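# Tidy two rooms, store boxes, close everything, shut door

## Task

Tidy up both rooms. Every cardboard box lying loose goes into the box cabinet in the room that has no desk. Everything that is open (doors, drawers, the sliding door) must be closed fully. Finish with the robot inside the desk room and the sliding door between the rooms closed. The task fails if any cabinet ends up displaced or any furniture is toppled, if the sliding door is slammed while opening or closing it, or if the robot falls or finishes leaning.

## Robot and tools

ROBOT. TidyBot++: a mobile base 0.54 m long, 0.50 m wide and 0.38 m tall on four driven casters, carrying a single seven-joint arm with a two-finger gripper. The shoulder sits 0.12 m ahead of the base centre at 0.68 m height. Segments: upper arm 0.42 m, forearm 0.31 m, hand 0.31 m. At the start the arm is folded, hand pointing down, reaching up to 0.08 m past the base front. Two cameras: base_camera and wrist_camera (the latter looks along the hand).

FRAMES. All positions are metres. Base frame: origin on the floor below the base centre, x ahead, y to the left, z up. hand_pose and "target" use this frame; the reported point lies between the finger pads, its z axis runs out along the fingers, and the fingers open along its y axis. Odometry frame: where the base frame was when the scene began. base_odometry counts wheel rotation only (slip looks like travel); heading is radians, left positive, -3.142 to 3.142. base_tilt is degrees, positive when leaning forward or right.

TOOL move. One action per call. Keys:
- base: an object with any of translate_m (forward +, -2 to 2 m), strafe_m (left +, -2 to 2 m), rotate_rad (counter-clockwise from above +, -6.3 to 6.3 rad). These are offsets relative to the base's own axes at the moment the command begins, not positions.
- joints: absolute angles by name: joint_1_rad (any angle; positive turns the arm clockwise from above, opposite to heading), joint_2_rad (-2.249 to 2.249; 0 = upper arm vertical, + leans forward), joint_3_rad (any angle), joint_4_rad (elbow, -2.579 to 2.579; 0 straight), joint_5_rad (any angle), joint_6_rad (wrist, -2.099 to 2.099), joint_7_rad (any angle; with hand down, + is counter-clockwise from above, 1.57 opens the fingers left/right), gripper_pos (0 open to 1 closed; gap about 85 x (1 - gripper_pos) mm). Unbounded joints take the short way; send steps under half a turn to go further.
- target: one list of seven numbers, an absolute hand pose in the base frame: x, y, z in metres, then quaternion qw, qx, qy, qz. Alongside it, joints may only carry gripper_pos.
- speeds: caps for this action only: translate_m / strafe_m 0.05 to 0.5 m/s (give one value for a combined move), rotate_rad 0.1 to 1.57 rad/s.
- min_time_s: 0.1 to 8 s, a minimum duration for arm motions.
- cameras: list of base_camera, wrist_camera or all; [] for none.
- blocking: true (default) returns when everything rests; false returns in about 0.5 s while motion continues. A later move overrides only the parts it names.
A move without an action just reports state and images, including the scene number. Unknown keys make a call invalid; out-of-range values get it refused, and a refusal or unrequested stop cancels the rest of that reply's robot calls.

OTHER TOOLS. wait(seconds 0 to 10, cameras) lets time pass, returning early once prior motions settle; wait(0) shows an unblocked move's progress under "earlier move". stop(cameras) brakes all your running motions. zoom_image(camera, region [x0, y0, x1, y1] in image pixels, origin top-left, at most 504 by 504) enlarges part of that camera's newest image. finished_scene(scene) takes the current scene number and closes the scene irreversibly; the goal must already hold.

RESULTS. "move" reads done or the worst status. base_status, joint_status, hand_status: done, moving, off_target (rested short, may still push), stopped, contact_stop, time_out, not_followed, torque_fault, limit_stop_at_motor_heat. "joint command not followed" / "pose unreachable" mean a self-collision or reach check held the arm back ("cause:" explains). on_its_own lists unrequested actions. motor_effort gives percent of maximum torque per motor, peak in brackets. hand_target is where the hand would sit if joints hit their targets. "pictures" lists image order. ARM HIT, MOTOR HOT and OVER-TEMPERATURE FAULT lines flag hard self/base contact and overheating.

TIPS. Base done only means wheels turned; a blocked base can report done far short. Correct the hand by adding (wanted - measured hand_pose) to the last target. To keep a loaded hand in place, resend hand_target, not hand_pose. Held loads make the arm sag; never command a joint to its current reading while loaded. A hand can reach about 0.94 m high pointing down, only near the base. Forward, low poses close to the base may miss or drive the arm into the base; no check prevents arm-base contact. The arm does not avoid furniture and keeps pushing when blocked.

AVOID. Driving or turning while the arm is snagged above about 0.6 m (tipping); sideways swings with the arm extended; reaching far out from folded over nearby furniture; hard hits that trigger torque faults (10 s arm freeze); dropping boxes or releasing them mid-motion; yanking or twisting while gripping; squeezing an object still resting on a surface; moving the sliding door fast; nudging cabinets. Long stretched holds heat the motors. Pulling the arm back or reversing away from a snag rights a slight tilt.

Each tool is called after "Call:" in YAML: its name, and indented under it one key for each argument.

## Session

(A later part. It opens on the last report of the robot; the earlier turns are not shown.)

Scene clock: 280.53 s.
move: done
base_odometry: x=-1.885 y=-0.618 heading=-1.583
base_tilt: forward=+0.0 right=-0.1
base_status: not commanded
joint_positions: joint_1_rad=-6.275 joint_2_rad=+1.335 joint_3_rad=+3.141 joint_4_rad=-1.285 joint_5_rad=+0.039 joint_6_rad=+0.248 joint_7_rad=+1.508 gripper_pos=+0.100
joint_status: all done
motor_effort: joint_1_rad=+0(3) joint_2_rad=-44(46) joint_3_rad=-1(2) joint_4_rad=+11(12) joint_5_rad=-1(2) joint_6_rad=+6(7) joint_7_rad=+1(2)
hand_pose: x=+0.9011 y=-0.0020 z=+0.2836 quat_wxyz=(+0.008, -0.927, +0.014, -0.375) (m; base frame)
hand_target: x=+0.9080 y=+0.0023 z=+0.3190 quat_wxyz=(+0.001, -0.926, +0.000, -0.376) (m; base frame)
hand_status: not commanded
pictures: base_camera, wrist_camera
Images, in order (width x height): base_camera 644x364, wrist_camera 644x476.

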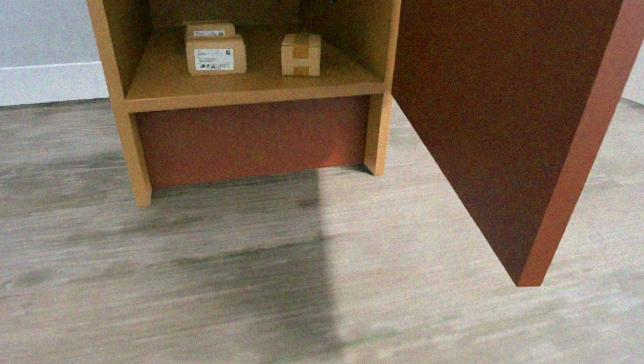

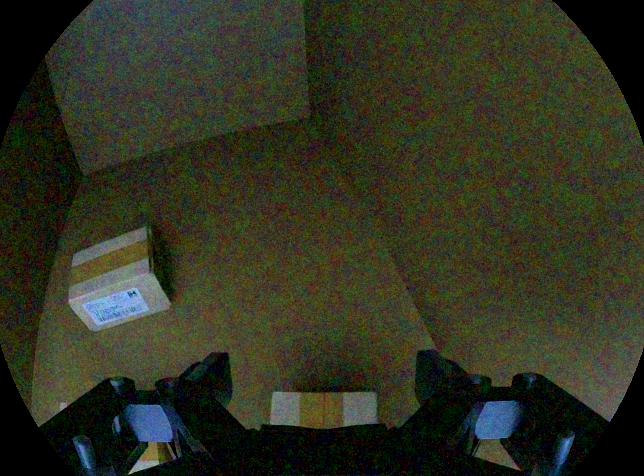

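Call:
move:
  base: {"translate_m": -0.5}
  speeds: {"translate_m": 0.25}

Call:
move:
  joints: {"joint_1_rad": 0.0, "joint_2_rad": 0.88, "joint_3_rad": 3.14, "joint_4_rad": -2.4, "joint_5_rad": 0.0, "joint_6_rad": 0.927, "joint_7_rad": 1.57, "gripper_pos": 1.0}
  min_time_s: 3

Scene clock: 283.97 s.
move: done
base_odometry: x=-1.879 y=-0.118 heading=-1.584
base_tilt: forward=+0.0 right=-0.1
base_status: done
joint_positions: joint_1_rad=-6.276 joint_2_rad=+1.332 joint_3_rad=+3.141 joint_4_rad=-1.293 joint_5_rad=+0.039 joint_6_rad=+0.243 joint_7_rad=+1.508 gripper_pos=+0.100
joint_status: not commanded
motor_effort: joint_1_rad=+0(3) joint_2_rad=-45(47) joint_3_rad=-1(3) joint_4_rad=+11(12) joint_5_rad=-1(1) joint_6_rad=+6(7) joint_7_rad=+1(1)
hand_pose: x=+0.8972 y=-0.0013 z=+0.2818 quat_wxyz=(+0.008, -0.929, +0.013, -0.370) (m; base frame)
hand_target: x=+0.9080 y=+0.0023 z=+0.3190 quat_wxyz=(+0.001, -0.926, +0.000, -0.376) (m; base frame)
hand_status: not commanded
pictures: base_camera, wrist_camera
Images, in order (width x height): base_camera 644x364, wrist_camera 644x476.

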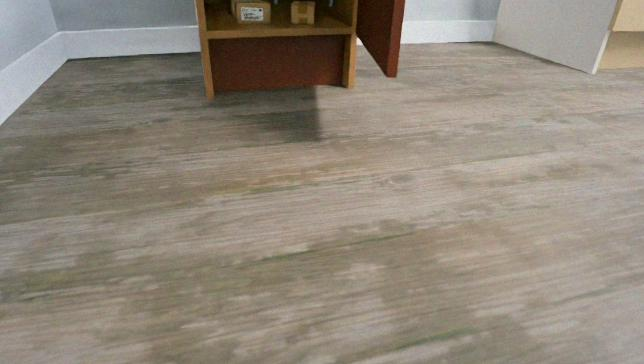

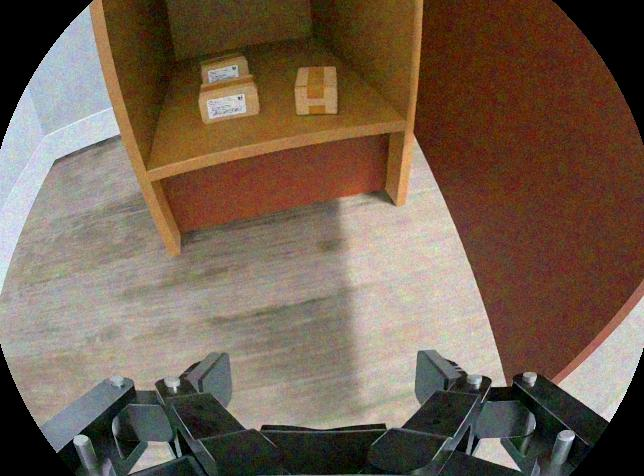

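Scene clock: 287.30 s.
move: done
base_odometry: x=-1.879 y=-0.118 heading=-1.584
base_tilt: forward=+0.0 right=-0.1
base_status: not commanded
joint_positions: joint_1_rad=-6.276 joint_2_rad=+0.930 joint_3_rad=+3.141 joint_4_rad=-2.387 joint_5_rad=+0.039 joint_6_rad=+0.861 joint_7_rad=+1.508 gripper_pos=+0.999
joint_status: all done
motor_effort: joint_1_rad=+0(2) joint_2_rad=-29(45) joint_3_rad=-1(2) joint_4_rad=+0(11) joint_5_rad=-1(2) joint_6_rad=+5(6) joint_7_rad=+1(2)
hand_pose: x=+0.5984 y=+0.0072 z=+0.3828 quat_wxyz=(+0.019, -0.942, +0.016, -0.336) (m; base frame)
hand_target: x=+0.6207 y=+0.0022 z=+0.4192 quat_wxyz=(+0.001, -0.923, +0.000, -0.384) (m; base frame)
hand_status: not commanded
pictures: base_camera, wrist_camera
Images, in order (width x height): base_camera 644x364, wrist_camera 644x476.

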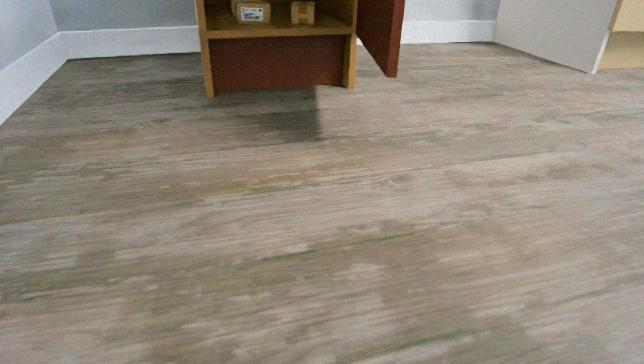

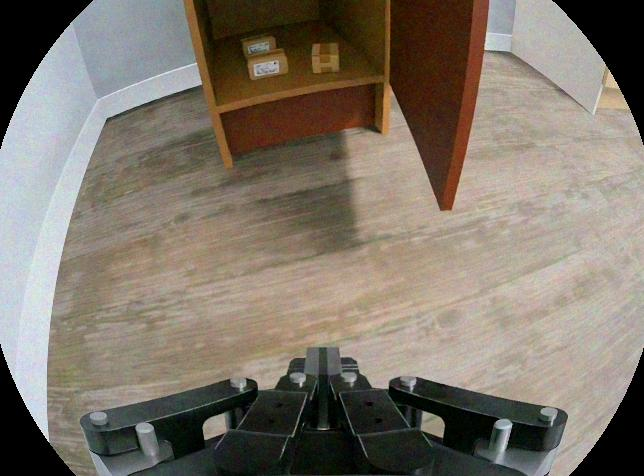

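Call:
move:
  base: {"strafe_m": -0.867}
  speeds: {"strafe_m": 0.35}
  cameras: ["base_camera"]

Call:
move:
  base: {"rotate_rad": 1.085}
  speeds: {"rotate_rad": 0.7}

Scene clock: 291.30 s.
move: done
base_odometry: x=-2.746 y=-0.106 heading=-1.584
base_tilt: forward=+0.0 right=-0.1
base_status: done
joint_positions: joint_1_rad=-6.277 joint_2_rad=+0.929 joint_3_rad=+3.141 joint_4_rad=-2.387 joint_5_rad=+0.038 joint_6_rad=+0.865 joint_7_rad=+1.508 gripper_pos=+0.999
joint_status: not commanded
motor_effort: joint_1_rad=+0(4) joint_2_rad=-28(29) joint_3_rad=-1(3) joint_4_rad=+1(1) joint_5_rad=+0(1) joint_6_rad=+5(6) joint_7_rad=+1(1)
hand_pose: x=+0.5995 y=+0.0075 z=+0.3840 quat_wxyz=(+0.019, -0.941, +0.016, -0.338) (m; base frame)
hand_target: x=+0.6207 y=+0.0022 z=+0.4192 quat_wxyz=(+0.001, -0.923, +0.000, -0.384) (m; base frame)
hand_status: not commanded
pictures: base_camera
Images, in order (width x height): base_camera 644x364.

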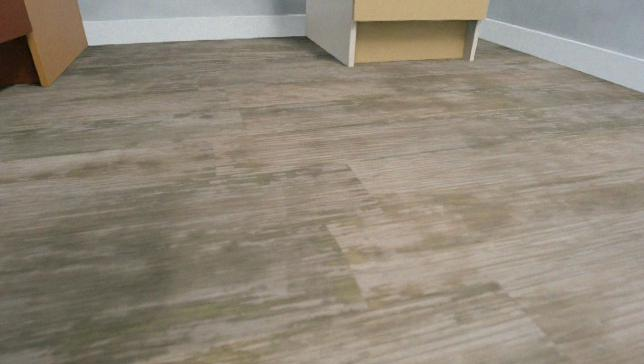

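Scene clock: 293.63 s.
move: done
base_odometry: x=-2.746 y=-0.106 heading=-0.500
base_tilt: forward=+0.0 right=-0.1
base_status: done
joint_positions: joint_1_rad=-6.282 joint_2_rad=+0.929 joint_3_rad=+3.141 joint_4_rad=-2.387 joint_5_rad=+0.035 joint_6_rad=+0.866 joint_7_rad=+1.508 gripper_pos=+0.999
joint_status: not commanded
motor_effort: joint_1_rad=+2(3) joint_2_rad=-28(29) joint_3_rad=-1(3) joint_4_rad=+1(2) joint_5_rad=-1(2) joint_6_rad=+5(6) joint_7_rad=+1(1)
hand_pose: x=+0.5997 y=+0.0094 z=+0.3842 quat_wxyz=(+0.019, -0.941, +0.015, -0.338) (m; base frame)
hand_target: x=+0.6207 y=+0.0022 z=+0.4192 quat_wxyz=(+0.001, -0.923, +0.000, -0.384) (m; base frame)
hand_status: not commanded
pictures: base_camera, wrist_camera
Images, in order (width x height): base_camera 644x364, wrist_camera 644x476.

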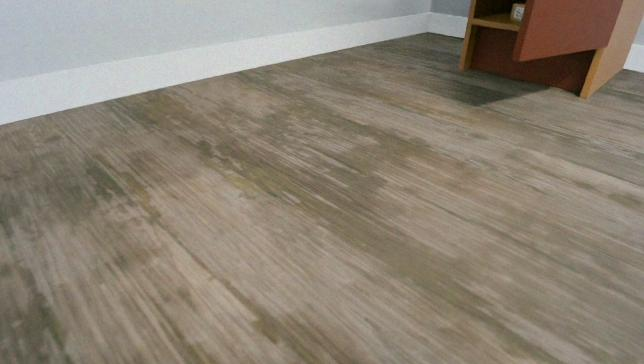

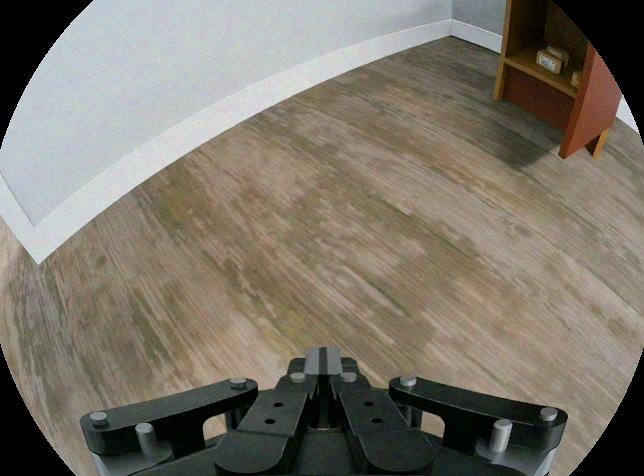

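Call:
move:
  base: {"strafe_m": -0.673}
  speeds: {"strafe_m": 0.3}

Scene clock: 296.93 s.
move: done
base_odometry: x=-3.068 y=-0.697 heading=-0.499
base_tilt: forward=+0.0 right=-0.1
base_status: done
joint_positions: joint_1_rad=-6.282 joint_2_rad=+0.929 joint_3_rad=+3.141 joint_4_rad=-2.387 joint_5_rad=+0.035 joint_6_rad=+0.866 joint_7_rad=+1.508 gripper_pos=+0.999
joint_status: not commanded
motor_effort: joint_1_rad=+0(4) joint_2_rad=-29(29) joint_3_rad=-1(2) joint_4_rad=+0(1) joint_5_rad=-1(1) joint_6_rad=+5(6) joint_7_rad=+1(1)
hand_pose: x=+0.5997 y=+0.0091 z=+0.3842 quat_wxyz=(+0.019, -0.941, +0.015, -0.338) (m; base frame)
hand_target: x=+0.6207 y=+0.0022 z=+0.4192 quat_wxyz=(+0.001, -0.923, +0.000, -0.384) (m; base frame)
hand_status: not commanded
pictures: base_camera, wrist_camera
Images, in order (width x height): base_camera 644x364, wrist_camera 644x476.

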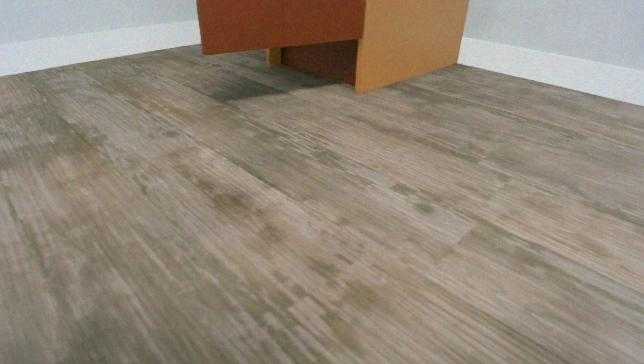

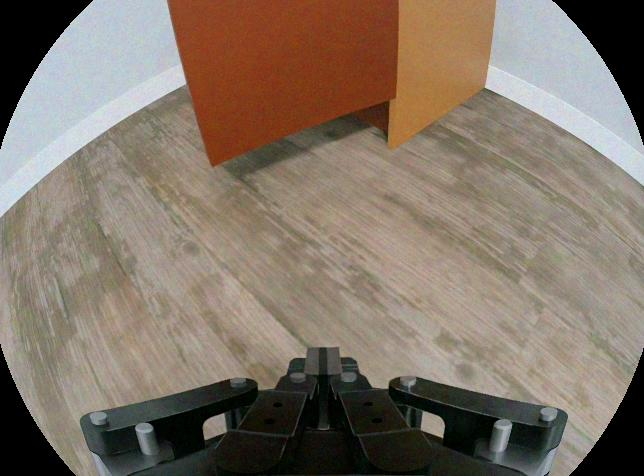

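Call:
move:
  base: {"translate_m": 0.42, "strafe_m": 0.06}
  speeds: {"translate_m": 0.25}

Scene clock: 299.63 s.
move: done
base_odometry: x=-2.671 y=-0.845 heading=-0.499
base_tilt: forward=+0.0 right=-0.1
base_status: done
joint_positions: joint_1_rad=-6.282 joint_2_rad=+0.927 joint_3_rad=+3.141 joint_4_rad=-2.393 joint_5_rad=+0.035 joint_6_rad=+0.869 joint_7_rad=+1.508 gripper_pos=+0.999
joint_status: not commanded
motor_effort: joint_1_rad=+0(2) joint_2_rad=-29(30) joint_3_rad=-1(2) joint_4_rad=+0(3) joint_5_rad=+0(1) joint_6_rad=+6(6) joint_7_rad=+1(1)
hand_pose: x=+0.5979 y=+0.0092 z=+0.3849 quat_wxyz=(+0.019, -0.941, +0.015, -0.338) (m; base frame)
hand_target: x=+0.6207 y=+0.0022 z=+0.4192 quat_wxyz=(+0.001, -0.923, +0.000, -0.384) (m; base frame)
hand_status: not commanded
pictures: base_camera, wrist_camera
Images, in order (width x height): base_camera 644x364, wrist_camera 644x476.

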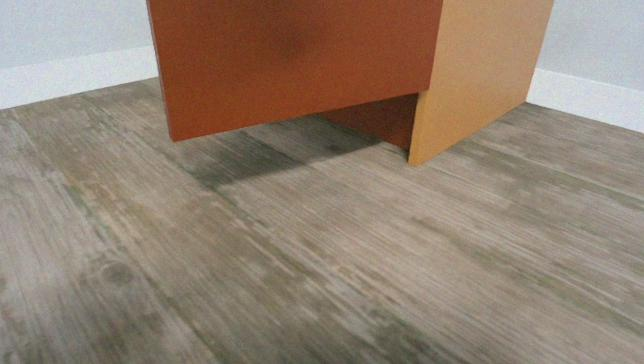

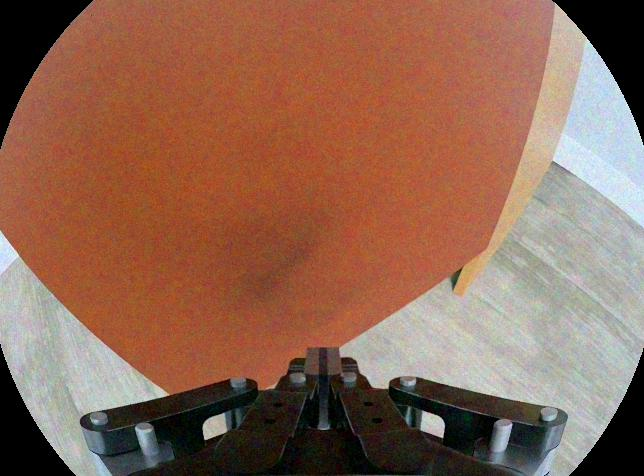

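Call:
move:
  base: {"translate_m": 0.2}
  speeds: {"translate_m": 0.1}

Scene clock: 302.27 s.
move: done
base_odometry: x=-2.495 y=-0.941 heading=-0.499
base_tilt: forward=+0.0 right=-0.1
base_status: done
joint_positions: joint_1_rad=-6.282 joint_2_rad=+0.927 joint_3_rad=+3.141 joint_4_rad=-2.401 joint_5_rad=+0.034 joint_6_rad=+0.872 joint_7_rad=+1.508 gripper_pos=+0.999
joint_status: not commanded
motor_effort: joint_1_rad=+0(2) joint_2_rad=-28(31) joint_3_rad=-1(3) joint_4_rad=+1(4) joint_5_rad=+0(1) joint_6_rad=+6(9) joint_7_rad=+1(1)
hand_pose: x=+0.5946 y=+0.0089 z=+0.3848 quat_wxyz=(+0.019, -0.942, +0.016, -0.336) (m; base frame)
hand_target: x=+0.6207 y=+0.0022 z=+0.4192 quat_wxyz=(+0.001, -0.923, +0.000, -0.384) (m; base frame)
hand_status: not commanded
pictures: base_camera, wrist_camera
Images, in order (width x height): base_camera 644x364, wrist_camera 644x476.

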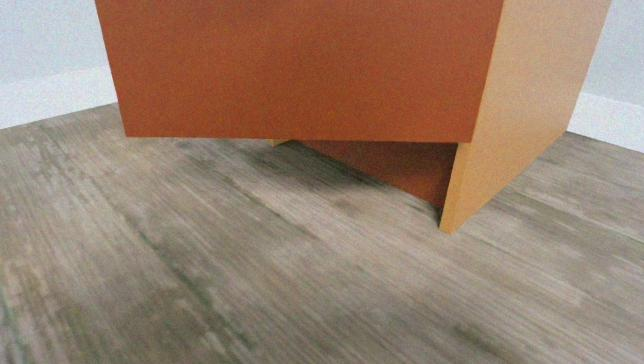

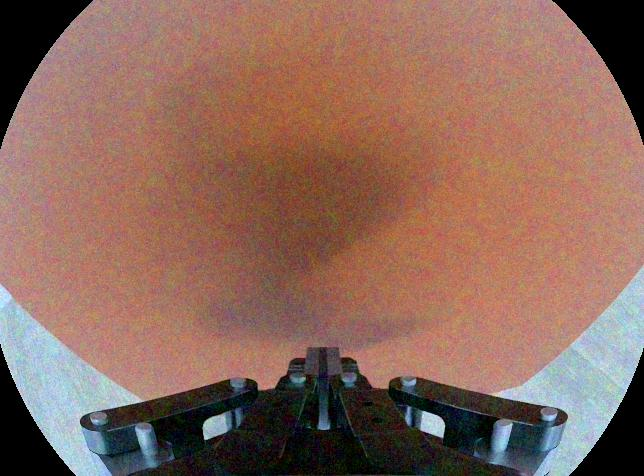

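Call:
move:
  base: {"translate_m": 0.12}
  speeds: {"translate_m": 0.1}

Scene clock: 305.10 s.
move: done
base_odometry: x=-2.389 y=-0.998 heading=-0.499
base_tilt: forward=+0.0 right=-0.1
base_status: done
joint_positions: joint_1_rad=-6.282 joint_2_rad=+0.926 joint_3_rad=+3.141 joint_4_rad=-2.406 joint_5_rad=+0.034 joint_6_rad=+0.873 joint_7_rad=+1.508 gripper_pos=+0.999
joint_status: not commanded
motor_effort: joint_1_rad=+0(2) joint_2_rad=-28(31) joint_3_rad=+0(2) joint_4_rad=+1(7) joint_5_rad=-1(1) joint_6_rad=+6(10) joint_7_rad=+1(1)
hand_pose: x=+0.5916 y=+0.0089 z=+0.3842 quat_wxyz=(+0.019, -0.942, +0.016, -0.334) (m; base frame)
hand_target: x=+0.6207 y=+0.0022 z=+0.4192 quat_wxyz=(+0.001, -0.923, +0.000, -0.384) (m; base frame)
hand_status: not commanded
pictures: base_camera, wrist_camera
Images, in order (width x height): base_camera 644x364, wrist_camera 644x476.

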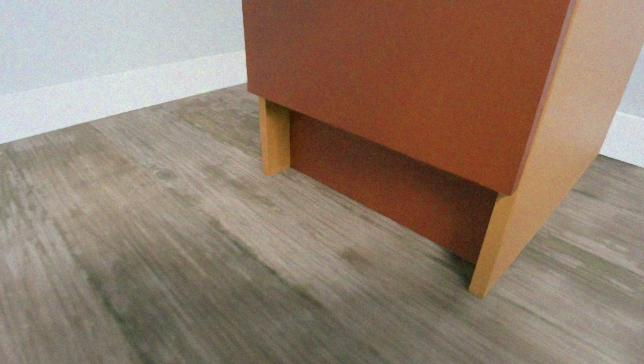

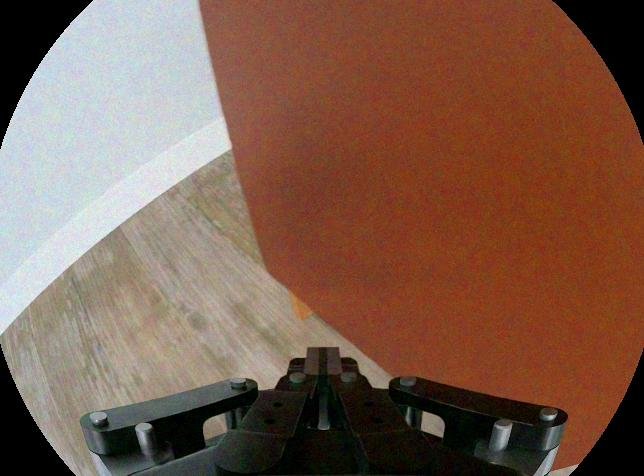

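Call:
move:
  base: {"translate_m": -0.25}
  speeds: {"translate_m": 0.25}
  cameras: ["base_camera"]

Call:
move:
  base: {"strafe_m": 0.56}
  speeds: {"strafe_m": 0.3}
  cameras: ["base_camera"]

Call:
move:
  base: {"rotate_rad": -0.77}
  speeds: {"rotate_rad": 0.7}

Scene clock: 307.30 s.
move: done
base_odometry: x=-2.609 y=-0.879 heading=-0.499
base_tilt: forward=+0.0 right=-0.1
base_status: done
joint_positions: joint_1_rad=-6.282 joint_2_rad=+0.925 joint_3_rad=+3.141 joint_4_rad=-2.403 joint_5_rad=+0.033 joint_6_rad=+0.873 joint_7_rad=+1.508 gripper_pos=+0.999
joint_status: not commanded
motor_effort: joint_1_rad=+1(3) joint_2_rad=-29(30) joint_3_rad=-2(3) joint_4_rad=+0(2) joint_5_rad=-1(1) joint_6_rad=+5(6) joint_7_rad=+1(1)
hand_pose: x=+0.5940 y=+0.0089 z=+0.3853 quat_wxyz=(+0.019, -0.942, +0.016, -0.336) (m; base frame)
hand_target: x=+0.6207 y=+0.0022 z=+0.4192 quat_wxyz=(+0.001, -0.923, +0.000, -0.384) (m; base frame)
hand_status: not commanded
pictures: base_camera
Images, in order (width x height): base_camera 644x364.

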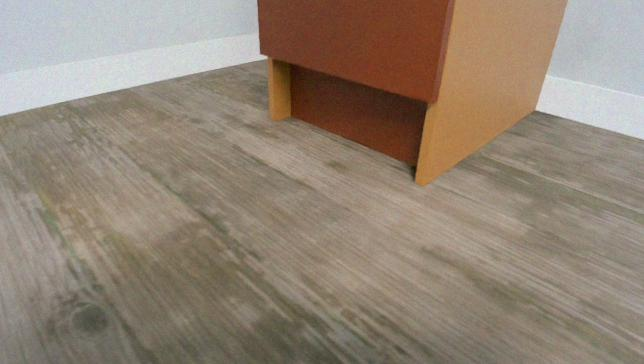

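Scene clock: 310.10 s.
move: done
base_odometry: x=-2.341 y=-0.387 heading=-0.498
base_tilt: forward=+0.0 right=-0.1
base_status: done
joint_positions: joint_1_rad=-6.283 joint_2_rad=+0.925 joint_3_rad=+3.141 joint_4_rad=-2.403 joint_5_rad=+0.033 joint_6_rad=+0.873 joint_7_rad=+1.508 gripper_pos=+0.999
joint_status: not commanded
motor_effort: joint_1_rad=+1(3) joint_2_rad=-29(29) joint_3_rad=-1(3) joint_4_rad=-1(1) joint_5_rad=+0(1) joint_6_rad=+4(6) joint_7_rad=+1(1)
hand_pose: x=+0.5940 y=+0.0093 z=+0.3854 quat_wxyz=(+0.019, -0.941, +0.016, -0.336) (m; base frame)
hand_target: x=+0.6207 y=+0.0022 z=+0.4192 quat_wxyz=(+0.001, -0.923, +0.000, -0.384) (m; base frame)
hand_status: not commanded
pictures: base_camera
Images, in order (width x height): base_camera 644x364.

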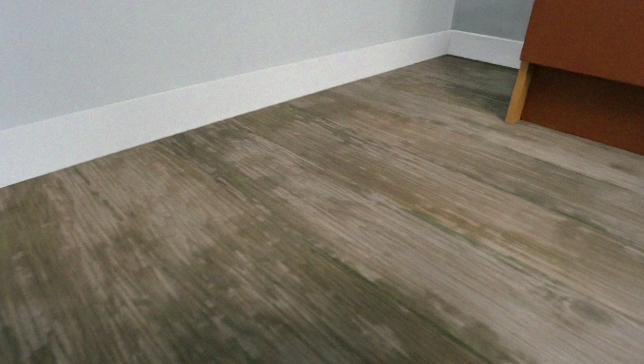

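Scene clock: 311.93 s.
move: done
base_odometry: x=-2.341 y=-0.387 heading=-1.268
base_tilt: forward=+0.0 right=-0.1
base_status: done
joint_positions: joint_1_rad=-6.281 joint_2_rad=+0.925 joint_3_rad=+3.141 joint_4_rad=-2.403 joint_5_rad=+0.032 joint_6_rad=+0.873 joint_7_rad=+1.508 gripper_pos=+0.999
joint_status: not commanded
motor_effort: joint_1_rad=+1(3) joint_2_rad=-28(30) joint_3_rad=-1(3) joint_4_rad=+1(1) joint_5_rad=-1(2) joint_6_rad=+6(6) joint_7_rad=+1(1)
hand_pose: x=+0.5941 y=+0.0081 z=+0.3854 quat_wxyz=(+0.018, -0.941, +0.017, -0.336) (m; base frame)
hand_target: x=+0.6207 y=+0.0022 z=+0.4192 quat_wxyz=(+0.001, -0.923, +0.000, -0.384) (m; base frame)
hand_status: not commanded
pictures: base_camera, wrist_camera
Images, in order (width x height): base_camera 644x364, wrist_camera 644x476.

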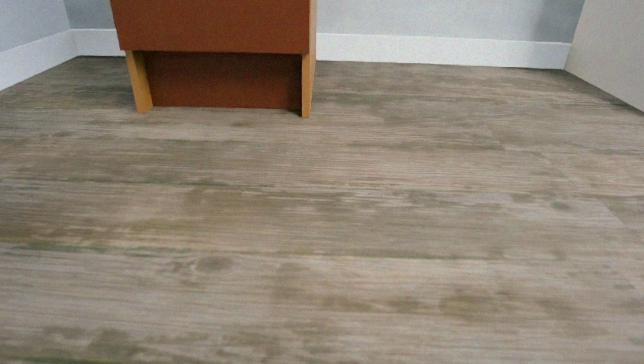

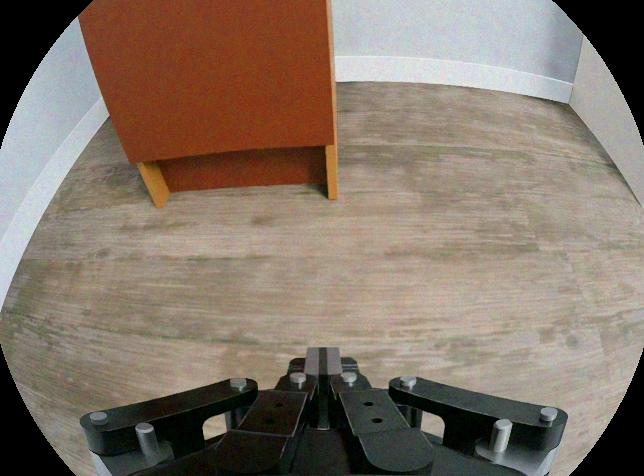

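Call:
move:
  base: {"strafe_m": 0.36}
  speeds: {"strafe_m": 0.3}
  cameras: ["base_camera"]

Call:
move:
  base: {"translate_m": 0.36}
  speeds: {"translate_m": 0.25}

Scene clock: 314.30 s.
move: done
base_odometry: x=-1.997 y=-0.279 heading=-1.269
base_tilt: forward=+0.0 right=-0.1
base_status: done
joint_positions: joint_1_rad=-6.282 joint_2_rad=+0.925 joint_3_rad=+3.141 joint_4_rad=-2.403 joint_5_rad=+0.032 joint_6_rad=+0.873 joint_7_rad=+1.508 gripper_pos=+0.999
joint_status: not commanded
motor_effort: joint_1_rad=+1(3) joint_2_rad=-28(29) joint_3_rad=+0(3) joint_4_rad=+0(1) joint_5_rad=+0(1) joint_6_rad=+4(6) joint_7_rad=+0(1)
hand_pose: x=+0.5941 y=+0.0085 z=+0.3854 quat_wxyz=(+0.019, -0.941, +0.016, -0.336) (m; base frame)
hand_target: x=+0.6207 y=+0.0022 z=+0.4192 quat_wxyz=(+0.001, -0.923, +0.000, -0.384) (m; base frame)
hand_status: not commanded
pictures: base_camera
Images, in order (width x height): base_camera 644x364.

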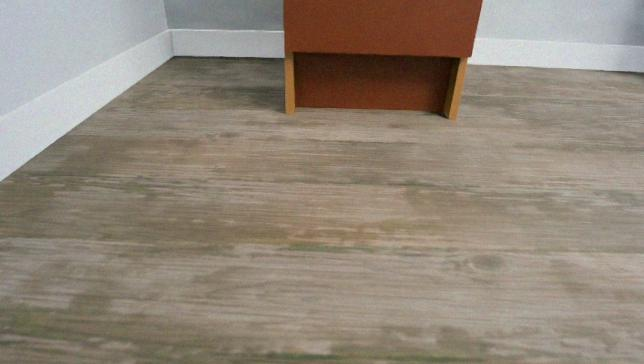

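Scene clock: 316.60 s.
move: done
base_odometry: x=-1.890 y=-0.623 heading=-1.269
base_tilt: forward=+0.0 right=-0.1
base_status: done
joint_positions: joint_1_rad=-6.282 joint_2_rad=+0.924 joint_3_rad=+3.141 joint_4_rad=-2.402 joint_5_rad=+0.032 joint_6_rad=+0.873 joint_7_rad=+1.508 gripper_pos=+0.999
joint_status: not commanded
motor_effort: joint_1_rad=+0(2) joint_2_rad=-29(30) joint_3_rad=-1(2) joint_4_rad=+1(2) joint_5_rad=-1(1) joint_6_rad=+6(7) joint_7_rad=+1(1)
hand_pose: x=+0.5945 y=+0.0085 z=+0.3858 quat_wxyz=(+0.019, -0.941, +0.016, -0.337) (m; base frame)
hand_target: x=+0.6207 y=+0.0022 z=+0.4192 quat_wxyz=(+0.001, -0.923, +0.000, -0.384) (m; base frame)
hand_status: not commanded
pictures: base_camera, wrist_camera
Images, in order (width x height): base_camera 644x364, wrist_camera 644x476.

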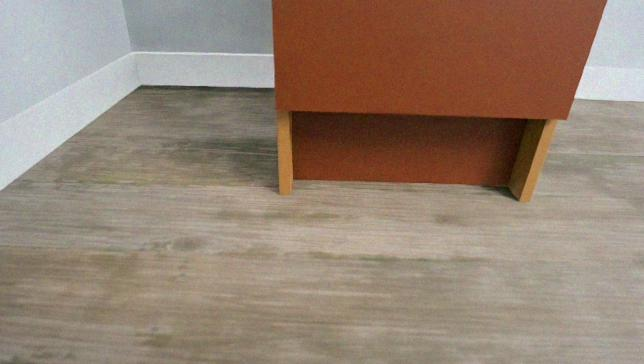

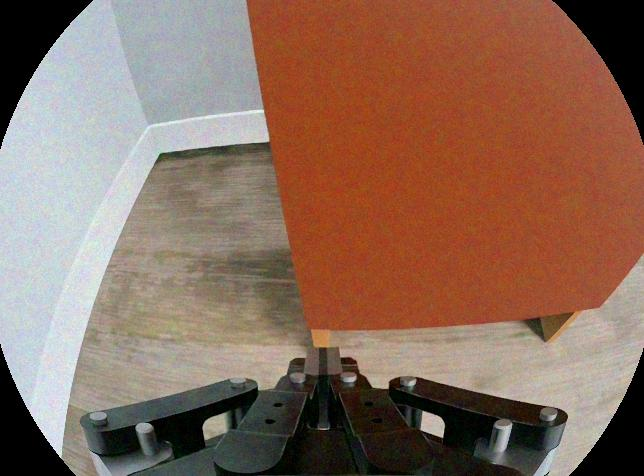

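Call:
move:
  base: {"strafe_m": -0.05}
  speeds: {"strafe_m": 0.2}
  cameras: []

Call:
move:
  base: {"translate_m": 0.12}
  speeds: {"translate_m": 0.08}

Scene clock: 317.73 s.
move: done
base_odometry: x=-1.938 y=-0.638 heading=-1.269
base_tilt: forward=+0.0 right=-0.1
base_status: done
joint_positions: joint_1_rad=-6.278 joint_2_rad=+0.924 joint_3_rad=+3.141 joint_4_rad=-2.402 joint_5_rad=+0.031 joint_6_rad=+0.873 joint_7_rad=+1.508 gripper_pos=+0.999
joint_status: not commanded
motor_effort: joint_1_rad=+0(3) joint_2_rad=-28(29) joint_3_rad=-1(2) joint_4_rad=+0(1) joint_5_rad=-1(1) joint_6_rad=+6(6) joint_7_rad=+1(1)
hand_pose: x=+0.5945 y=+0.0066 z=+0.3858 quat_wxyz=(+0.018, -0.941, +0.018, -0.337) (m; base frame)
hand_target: x=+0.6207 y=+0.0022 z=+0.4192 quat_wxyz=(+0.001, -0.923, +0.000, -0.384) (m; base frame)
hand_status: not commanded
pictures: none
No camera images: "cameras" was empty.

Scene clock: 319.80 s.
move: done
base_odometry: x=-1.902 y=-0.753 heading=-1.269
base_tilt: forward=+0.0 right=-0.1
base_status: done
joint_positions: joint_1_rad=-6.278 joint_2_rad=+0.924 joint_3_rad=+3.141 joint_4_rad=-2.410 joint_5_rad=+0.031 joint_6_rad=+0.874 joint_7_rad=+1.508 gripper_pos=+0.999
joint_status: not commanded
motor_effort: joint_1_rad=+1(1) joint_2_rad=-30(33) joint_3_rad=-1(2) joint_4_rad=+3(8) joint_5_rad=+0(1) joint_6_rad=+8(10) joint_7_rad=+1(1)
hand_pose: x=+0.5906 y=+0.0066 z=+0.3853 quat_wxyz=(+0.018, -0.942, +0.019, -0.334) (m; base frame)
hand_target: x=+0.6207 y=+0.0022 z=+0.4192 quat_wxyz=(+0.001, -0.923, +0.000, -0.384) (m; base frame)
hand_status: not commanded
pictures: base_camera, wrist_camera
Images, in order (width x height): base_camera 644x364, wrist_camera 644x476.

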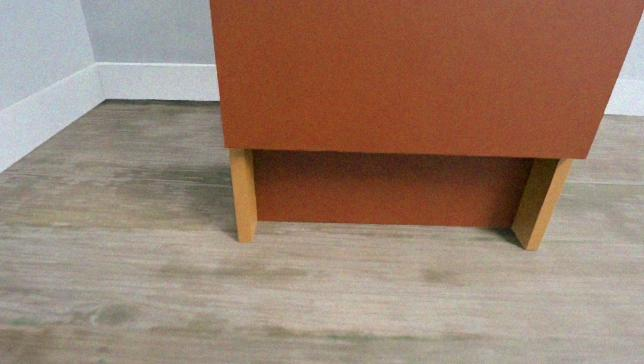

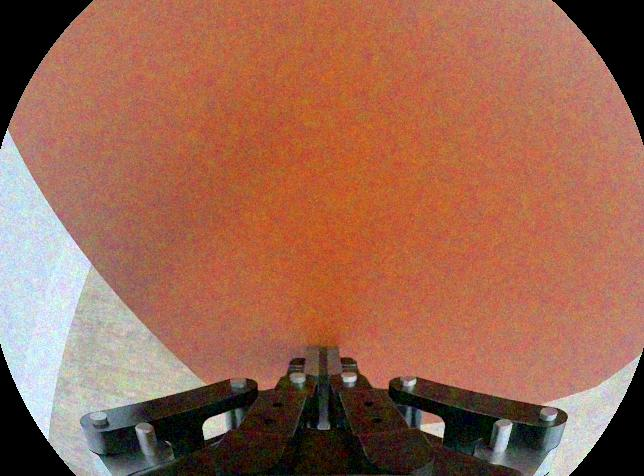

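Call:
move:
  base: {"translate_m": 0.03}
  speeds: {"translate_m": 0.05}
  cameras: ["base_camera"]

Call:
zoom_image:
  camera: "base_camera"
  region: [180, 80, 440, 270]

Scene clock: 321.00 s.
move: done
base_odometry: x=-1.894 y=-0.782 heading=-1.269
base_tilt: forward=+0.0 right=-0.1
base_status: done
joint_positions: joint_1_rad=-6.278 joint_2_rad=+0.924 joint_3_rad=+3.141 joint_4_rad=-2.462 joint_5_rad=+0.031 joint_6_rad=+0.874 joint_7_rad=+1.508 gripper_pos=+0.999
joint_status: not commanded
motor_effort: joint_1_rad=+2(2) joint_2_rad=-33(34) joint_3_rad=+0(1) joint_4_rad=+9(12) joint_5_rad=-1(2) joint_6_rad=+12(14) joint_7_rad=+1(1)
hand_pose: x=+0.5617 y=+0.0067 z=+0.3789 quat_wxyz=(+0.017, -0.951, +0.019, -0.309) (m; base frame)
hand_target: x=+0.6207 y=+0.0022 z=+0.4192 quat_wxyz=(+0.001, -0.923, +0.000, -0.384) (m; base frame)
hand_status: not commanded
pictures: base_camera
Images, in order (width x height): base_camera 644x364.

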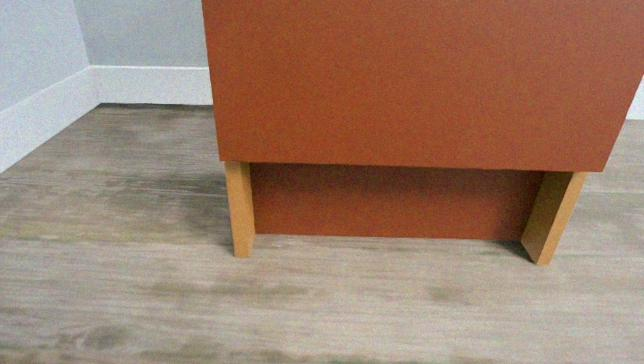

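Scaled by 1.938.

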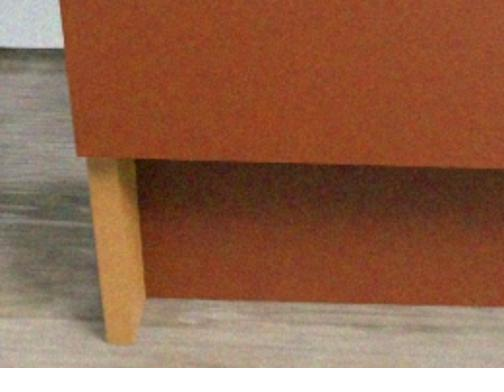

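Call:
move:
  base: {"translate_m": -0.3}
  speeds: {"translate_m": 0.2}
  cameras: ["base_camera"]

Call:
move:
  base: {"translate_m": -0.8}
  speeds: {"translate_m": 0.35}
  joints: {"joint_1_rad": 0.0, "joint_2_rad": -0.353, "joint_3_rad": 3.14, "joint_4_rad": -2.521, "joint_5_rad": 0.0, "joint_6_rad": 0.4, "joint_7_rad": 1.57}
  min_time_s: 3

Scene clock: 323.47 s.
move: done
base_odometry: x=-1.983 y=-0.495 heading=-1.269
base_tilt: forward=+0.0 right=-0.1
base_status: done
joint_positions: joint_1_rad=-6.278 joint_2_rad=+0.916 joint_3_rad=+3.141 joint_4_rad=-2.400 joint_5_rad=+0.031 joint_6_rad=+0.894 joint_7_rad=+1.508 gripper_pos=+0.999
joint_status: not commanded
motor_effort: joint_1_rad=+1(2) joint_2_rad=-29(32) joint_3_rad=+0(2) joint_4_rad=+0(8) joint_5_rad=+0(1) joint_6_rad=+5(12) joint_7_rad=+0(1)
hand_pose: x=+0.6033 y=+0.0067 z=+0.3946 quat_wxyz=(+0.018, -0.936, +0.018, -0.352) (m; base frame)
hand_target: x=+0.6207 y=+0.0022 z=+0.4192 quat_wxyz=(+0.001, -0.923, +0.000, -0.384) (m; base frame)
hand_status: not commanded
pictures: base_camera
Images, in order (width x height): base_camera 644x364.

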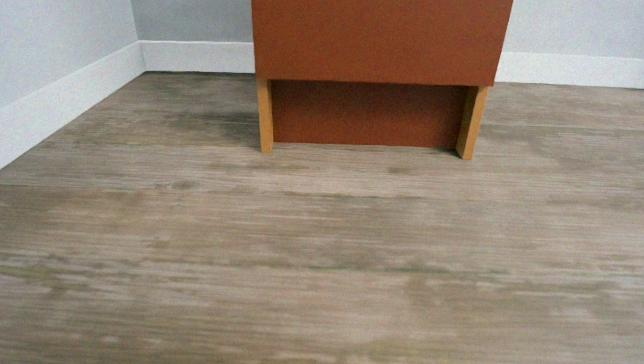

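Scene clock: 326.80 s.
move: done
base_odometry: x=-2.221 y=+0.269 heading=-1.269
base_tilt: forward=+0.0 right=-0.1
base_status: done
joint_positions: joint_1_rad=-6.278 joint_2_rad=-0.339 joint_3_rad=+3.141 joint_4_rad=-2.507 joint_5_rad=+0.031 joint_6_rad=+0.448 joint_7_rad=+1.508 gripper_pos=+0.999
joint_status: all done
motor_effort: joint_1_rad=+0(2) joint_2_rad=-7(31) joint_3_rad=+0(2) joint_4_rad=+17(18) joint_5_rad=+0(2) joint_6_rad=+9(9) joint_7_rad=+1(2)
hand_pose: x=+0.5470 y=+0.0036 z=+0.8555 quat_wxyz=(+0.015, -0.758, +0.011, -0.652) (m; base frame)
hand_target: x=+0.5387 y=+0.0020 z=+0.8389 quat_wxyz=(+0.001, -0.773, +0.000, -0.634) (m; base frame)
hand_status: not commanded
pictures: base_camera, wrist_camera
Images, in order (width x height): base_camera 644x364, wrist_camera 644x476.

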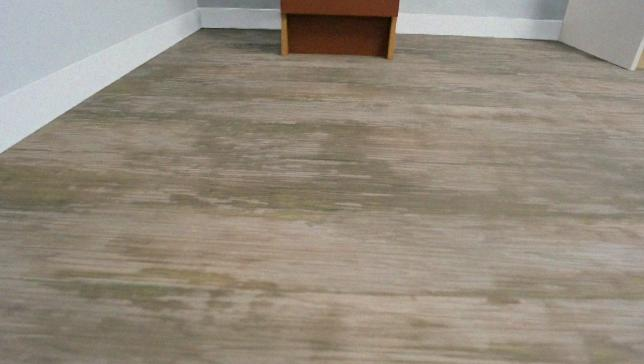

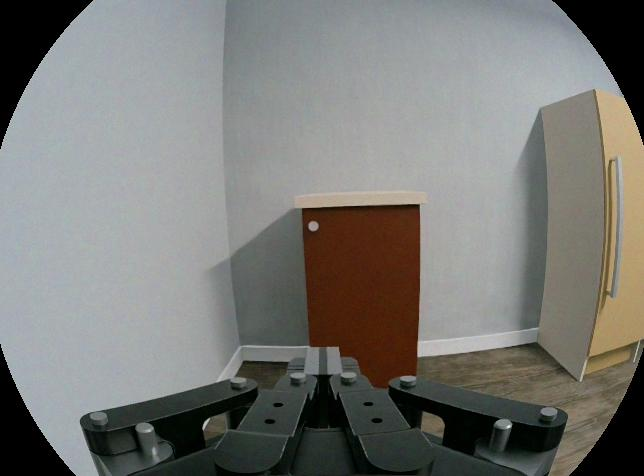

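Call:
move:
  base: {"rotate_rad": -1.3}
  speeds: {"rotate_rad": 0.9}
  cameras: ["wrist_camera"]

Call:
move:
  base: {"rotate_rad": -1.2}
  speeds: {"rotate_rad": 0.9}
  cameras: ["wrist_camera"]

Call:
move:
  base: {"rotate_rad": -1.0}
  speeds: {"rotate_rad": 0.9}
  cameras: ["wrist_camera"]

Scene clock: 329.33 s.
move: done
base_odometry: x=-2.221 y=+0.269 heading=-2.568
base_tilt: forward=+0.0 right=-0.1
base_status: done
joint_positions: joint_1_rad=-6.278 joint_2_rad=-0.339 joint_3_rad=+3.141 joint_4_rad=-2.507 joint_5_rad=+0.031 joint_6_rad=+0.447 joint_7_rad=+1.508 gripper_pos=+0.999
joint_status: not commanded
motor_effort: joint_1_rad=+1(2) joint_2_rad=-7(8) joint_3_rad=+1(2) joint_4_rad=+16(17) joint_5_rad=-1(1) joint_6_rad=+8(9) joint_7_rad=+1(1)
hand_pose: x=+0.5469 y=+0.0036 z=+0.8550 quat_wxyz=(+0.015, -0.758, +0.011, -0.652) (m; base frame)
hand_target: x=+0.5387 y=+0.0020 z=+0.8389 quat_wxyz=(+0.001, -0.773, +0.000, -0.634) (m; base frame)
hand_status: not commanded
pictures: wrist_camera
Images, in order (width x height): wrist_camera 644x476.

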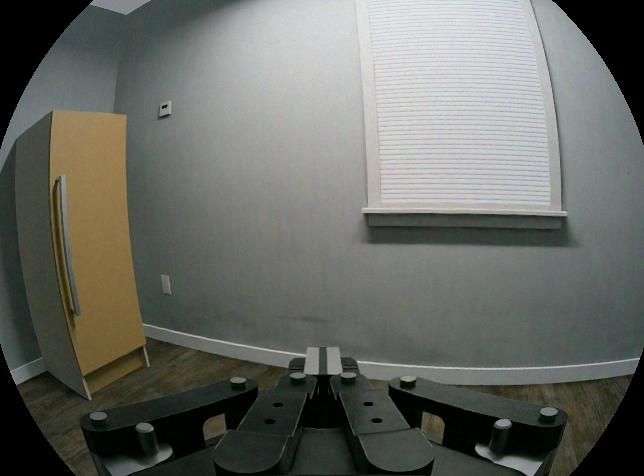

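Scene clock: 331.53 s.
move: done
base_odometry: x=-2.221 y=+0.269 heading=+2.515
base_tilt: forward=+0.0 right=-0.1
base_status: done
joint_positions: joint_1_rad=-6.278 joint_2_rad=-0.339 joint_3_rad=+3.141 joint_4_rad=-2.507 joint_5_rad=+0.031 joint_6_rad=+0.447 joint_7_rad=+1.508 gripper_pos=+0.999
joint_status: not commanded
motor_effort: joint_1_rad=+0(2) joint_2_rad=-7(8) joint_3_rad=+0(2) joint_4_rad=+16(18) joint_5_rad=-1(1) joint_6_rad=+8(9) joint_7_rad=+0(1)
hand_pose: x=+0.5469 y=+0.0036 z=+0.8550 quat_wxyz=(+0.015, -0.758, +0.011, -0.652) (m; base frame)
hand_target: x=+0.5387 y=+0.0020 z=+0.8389 quat_wxyz=(+0.001, -0.773, +0.000, -0.634) (m; base frame)
hand_status: not commanded
pictures: wrist_camera
Images, in order (width x height): wrist_camera 644x476.

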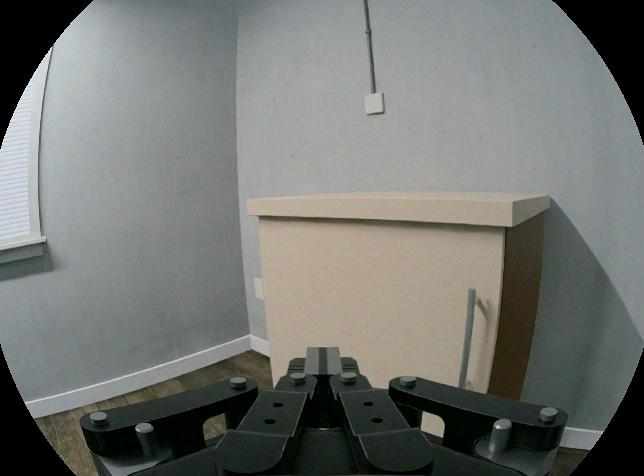

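Scene clock: 333.53 s.
move: done
base_odometry: x=-2.221 y=+0.269 heading=+1.515
base_tilt: forward=+0.0 right=-0.1
base_status: done
joint_positions: joint_1_rad=-6.278 joint_2_rad=-0.339 joint_3_rad=+3.141 joint_4_rad=-2.507 joint_5_rad=+0.031 joint_6_rad=+0.447 joint_7_rad=+1.508 gripper_pos=+0.999
joint_status: not commanded
motor_effort: joint_1_rad=+1(2) joint_2_rad=-7(8) joint_3_rad=+0(2) joint_4_rad=+17(18) joint_5_rad=-1(1) joint_6_rad=+9(9) joint_7_rad=+1(1)
hand_pose: x=+0.5469 y=+0.0036 z=+0.8550 quat_wxyz=(+0.015, -0.758, +0.011, -0.652) (m; base frame)
hand_target: x=+0.5387 y=+0.0020 z=+0.8389 quat_wxyz=(+0.001, -0.773, +0.000, -0.634) (m; base frame)
hand_status: not commanded
pictures: wrist_camera
Images, in order (width x height): wrist_camera 644x476.

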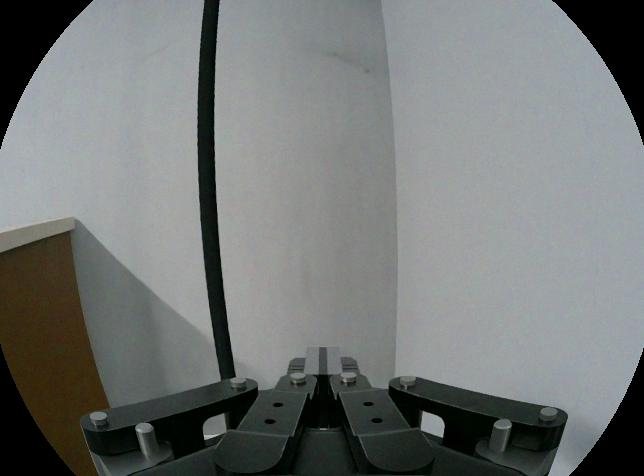

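Call:
move:
  base: {"rotate_rad": -1.275}
  speeds: {"rotate_rad": 0.8}
  joints: {"joint_1_rad": 0.0, "joint_2_rad": -0.353, "joint_3_rad": 3.14, "joint_4_rad": -2.521, "joint_5_rad": 0.0, "joint_6_rad": -0.868, "joint_7_rad": 1.57}
  min_time_s: 2

Scene clock: 336.33 s.
move: done
base_odometry: x=-2.221 y=+0.269 heading=+0.241
base_tilt: forward=+0.0 right=-0.1
base_status: done
joint_positions: joint_1_rad=-6.278 joint_2_rad=-0.339 joint_3_rad=+3.141 joint_4_rad=-2.511 joint_5_rad=+0.031 joint_6_rad=-0.819 joint_7_rad=+1.508 gripper_pos=+0.999
joint_status: all done
motor_effort: joint_1_rad=+0(3) joint_2_rad=-3(8) joint_3_rad=+1(2) joint_4_rad=+13(17) joint_5_rad=-1(2) joint_6_rad=+1(9) joint_7_rad=+1(2)
hand_pose: x=+0.2848 y=-0.0065 z=+0.5929 quat_wxyz=(-0.010, -0.997, +0.024, -0.075) (m; base frame)
hand_target: x=+0.2663 y=+0.0015 z=+0.5903 quat_wxyz=(+0.000, -0.999, +0.000, -0.053) (m; base frame)
hand_status: not commanded
pictures: base_camera, wrist_camera
Images, in order (width x height): base_camera 644x364, wrist_camera 644x476.

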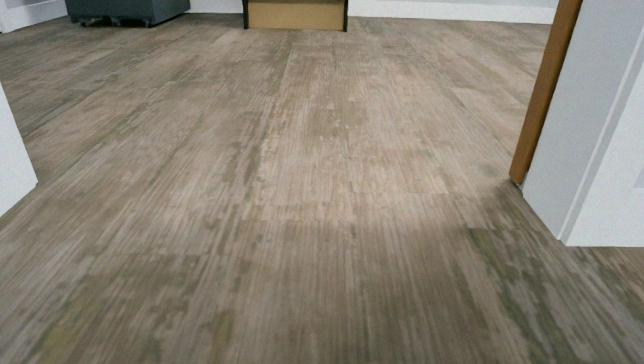

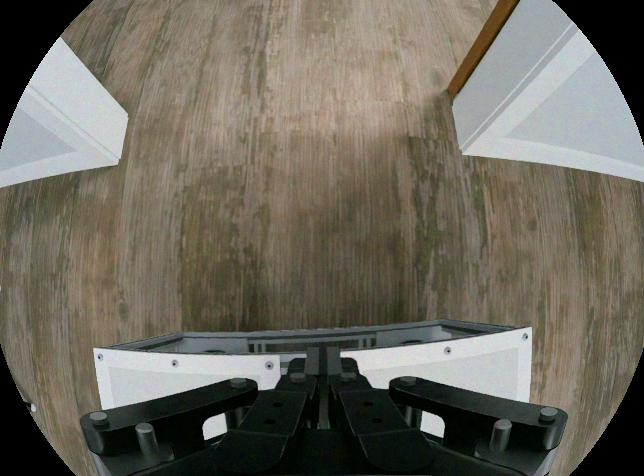

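Call:
move:
  base: {"strafe_m": 0.08}
  speeds: {"strafe_m": 0.2}
  cameras: []

Call:
move:
  base: {"translate_m": 0.75}
  speeds: {"translate_m": 0.35}

Scene clock: 337.77 s.
move: done
base_odometry: x=-2.240 y=+0.347 heading=+0.240
base_tilt: forward=+0.0 right=-0.1
base_status: done
joint_positions: joint_1_rad=-6.278 joint_2_rad=-0.339 joint_3_rad=+3.141 joint_4_rad=-2.511 joint_5_rad=+0.030 joint_6_rad=-0.821 joint_7_rad=+1.508 gripper_pos=+0.999
joint_status: not commanded
motor_effort: joint_1_rad=+0(1) joint_2_rad=-3(4) joint_3_rad=+0(2) joint_4_rad=+13(14) joint_5_rad=+0(1) joint_6_rad=+1(2) joint_7_rad=+0(1)
hand_pose: x=+0.2843 y=-0.0063 z=+0.5928 quat_wxyz=(-0.010, -0.997, +0.024, -0.074) (m; base frame)
hand_target: x=+0.2663 y=+0.0015 z=+0.5903 quat_wxyz=(+0.000, -0.999, +0.000, -0.053) (m; base frame)
hand_status: not commanded
pictures: none
No camera images: "cameras" was empty.

Scene clock: 340.97 s.
move: done
base_odometry: x=-1.512 y=+0.525 heading=+0.240
base_tilt: forward=+0.0 right=-0.1
base_status: done
joint_positions: joint_1_rad=-6.278 joint_2_rad=-0.340 joint_3_rad=+3.141 joint_4_rad=-2.512 joint_5_rad=+0.030 joint_6_rad=-0.825 joint_7_rad=+1.508 gripper_pos=+0.999
joint_status: not commanded
motor_effort: joint_1_rad=+1(2) joint_2_rad=-2(5) joint_3_rad=+0(1) joint_4_rad=+13(14) joint_5_rad=+0(1) joint_6_rad=+0(2) joint_7_rad=+0(1)
hand_pose: x=+0.2828 y=-0.0063 z=+0.5927 quat_wxyz=(-0.010, -0.997, +0.024, -0.072) (m; base frame)
hand_target: x=+0.2663 y=+0.0015 z=+0.5903 quat_wxyz=(+0.000, -0.999, +0.000, -0.053) (m; base frame)
hand_status: not commanded
pictures: base_camera, wrist_camera
Images, in order (width x height): base_camera 644x364, wrist_camera 644x476.

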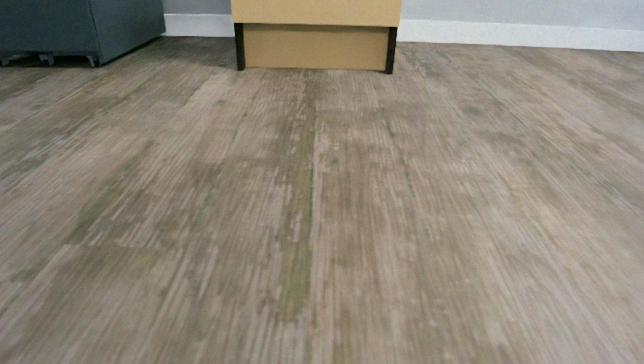

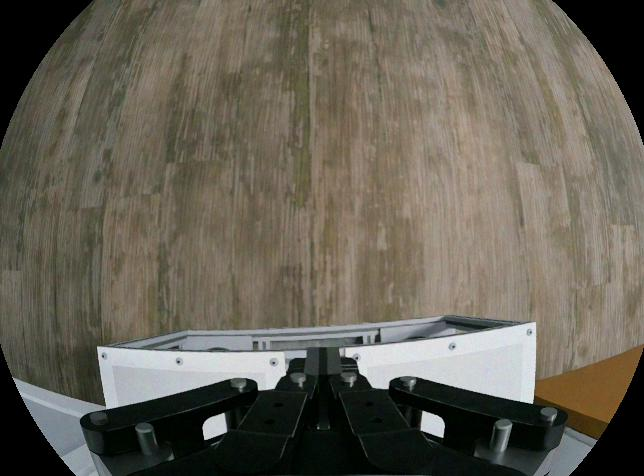

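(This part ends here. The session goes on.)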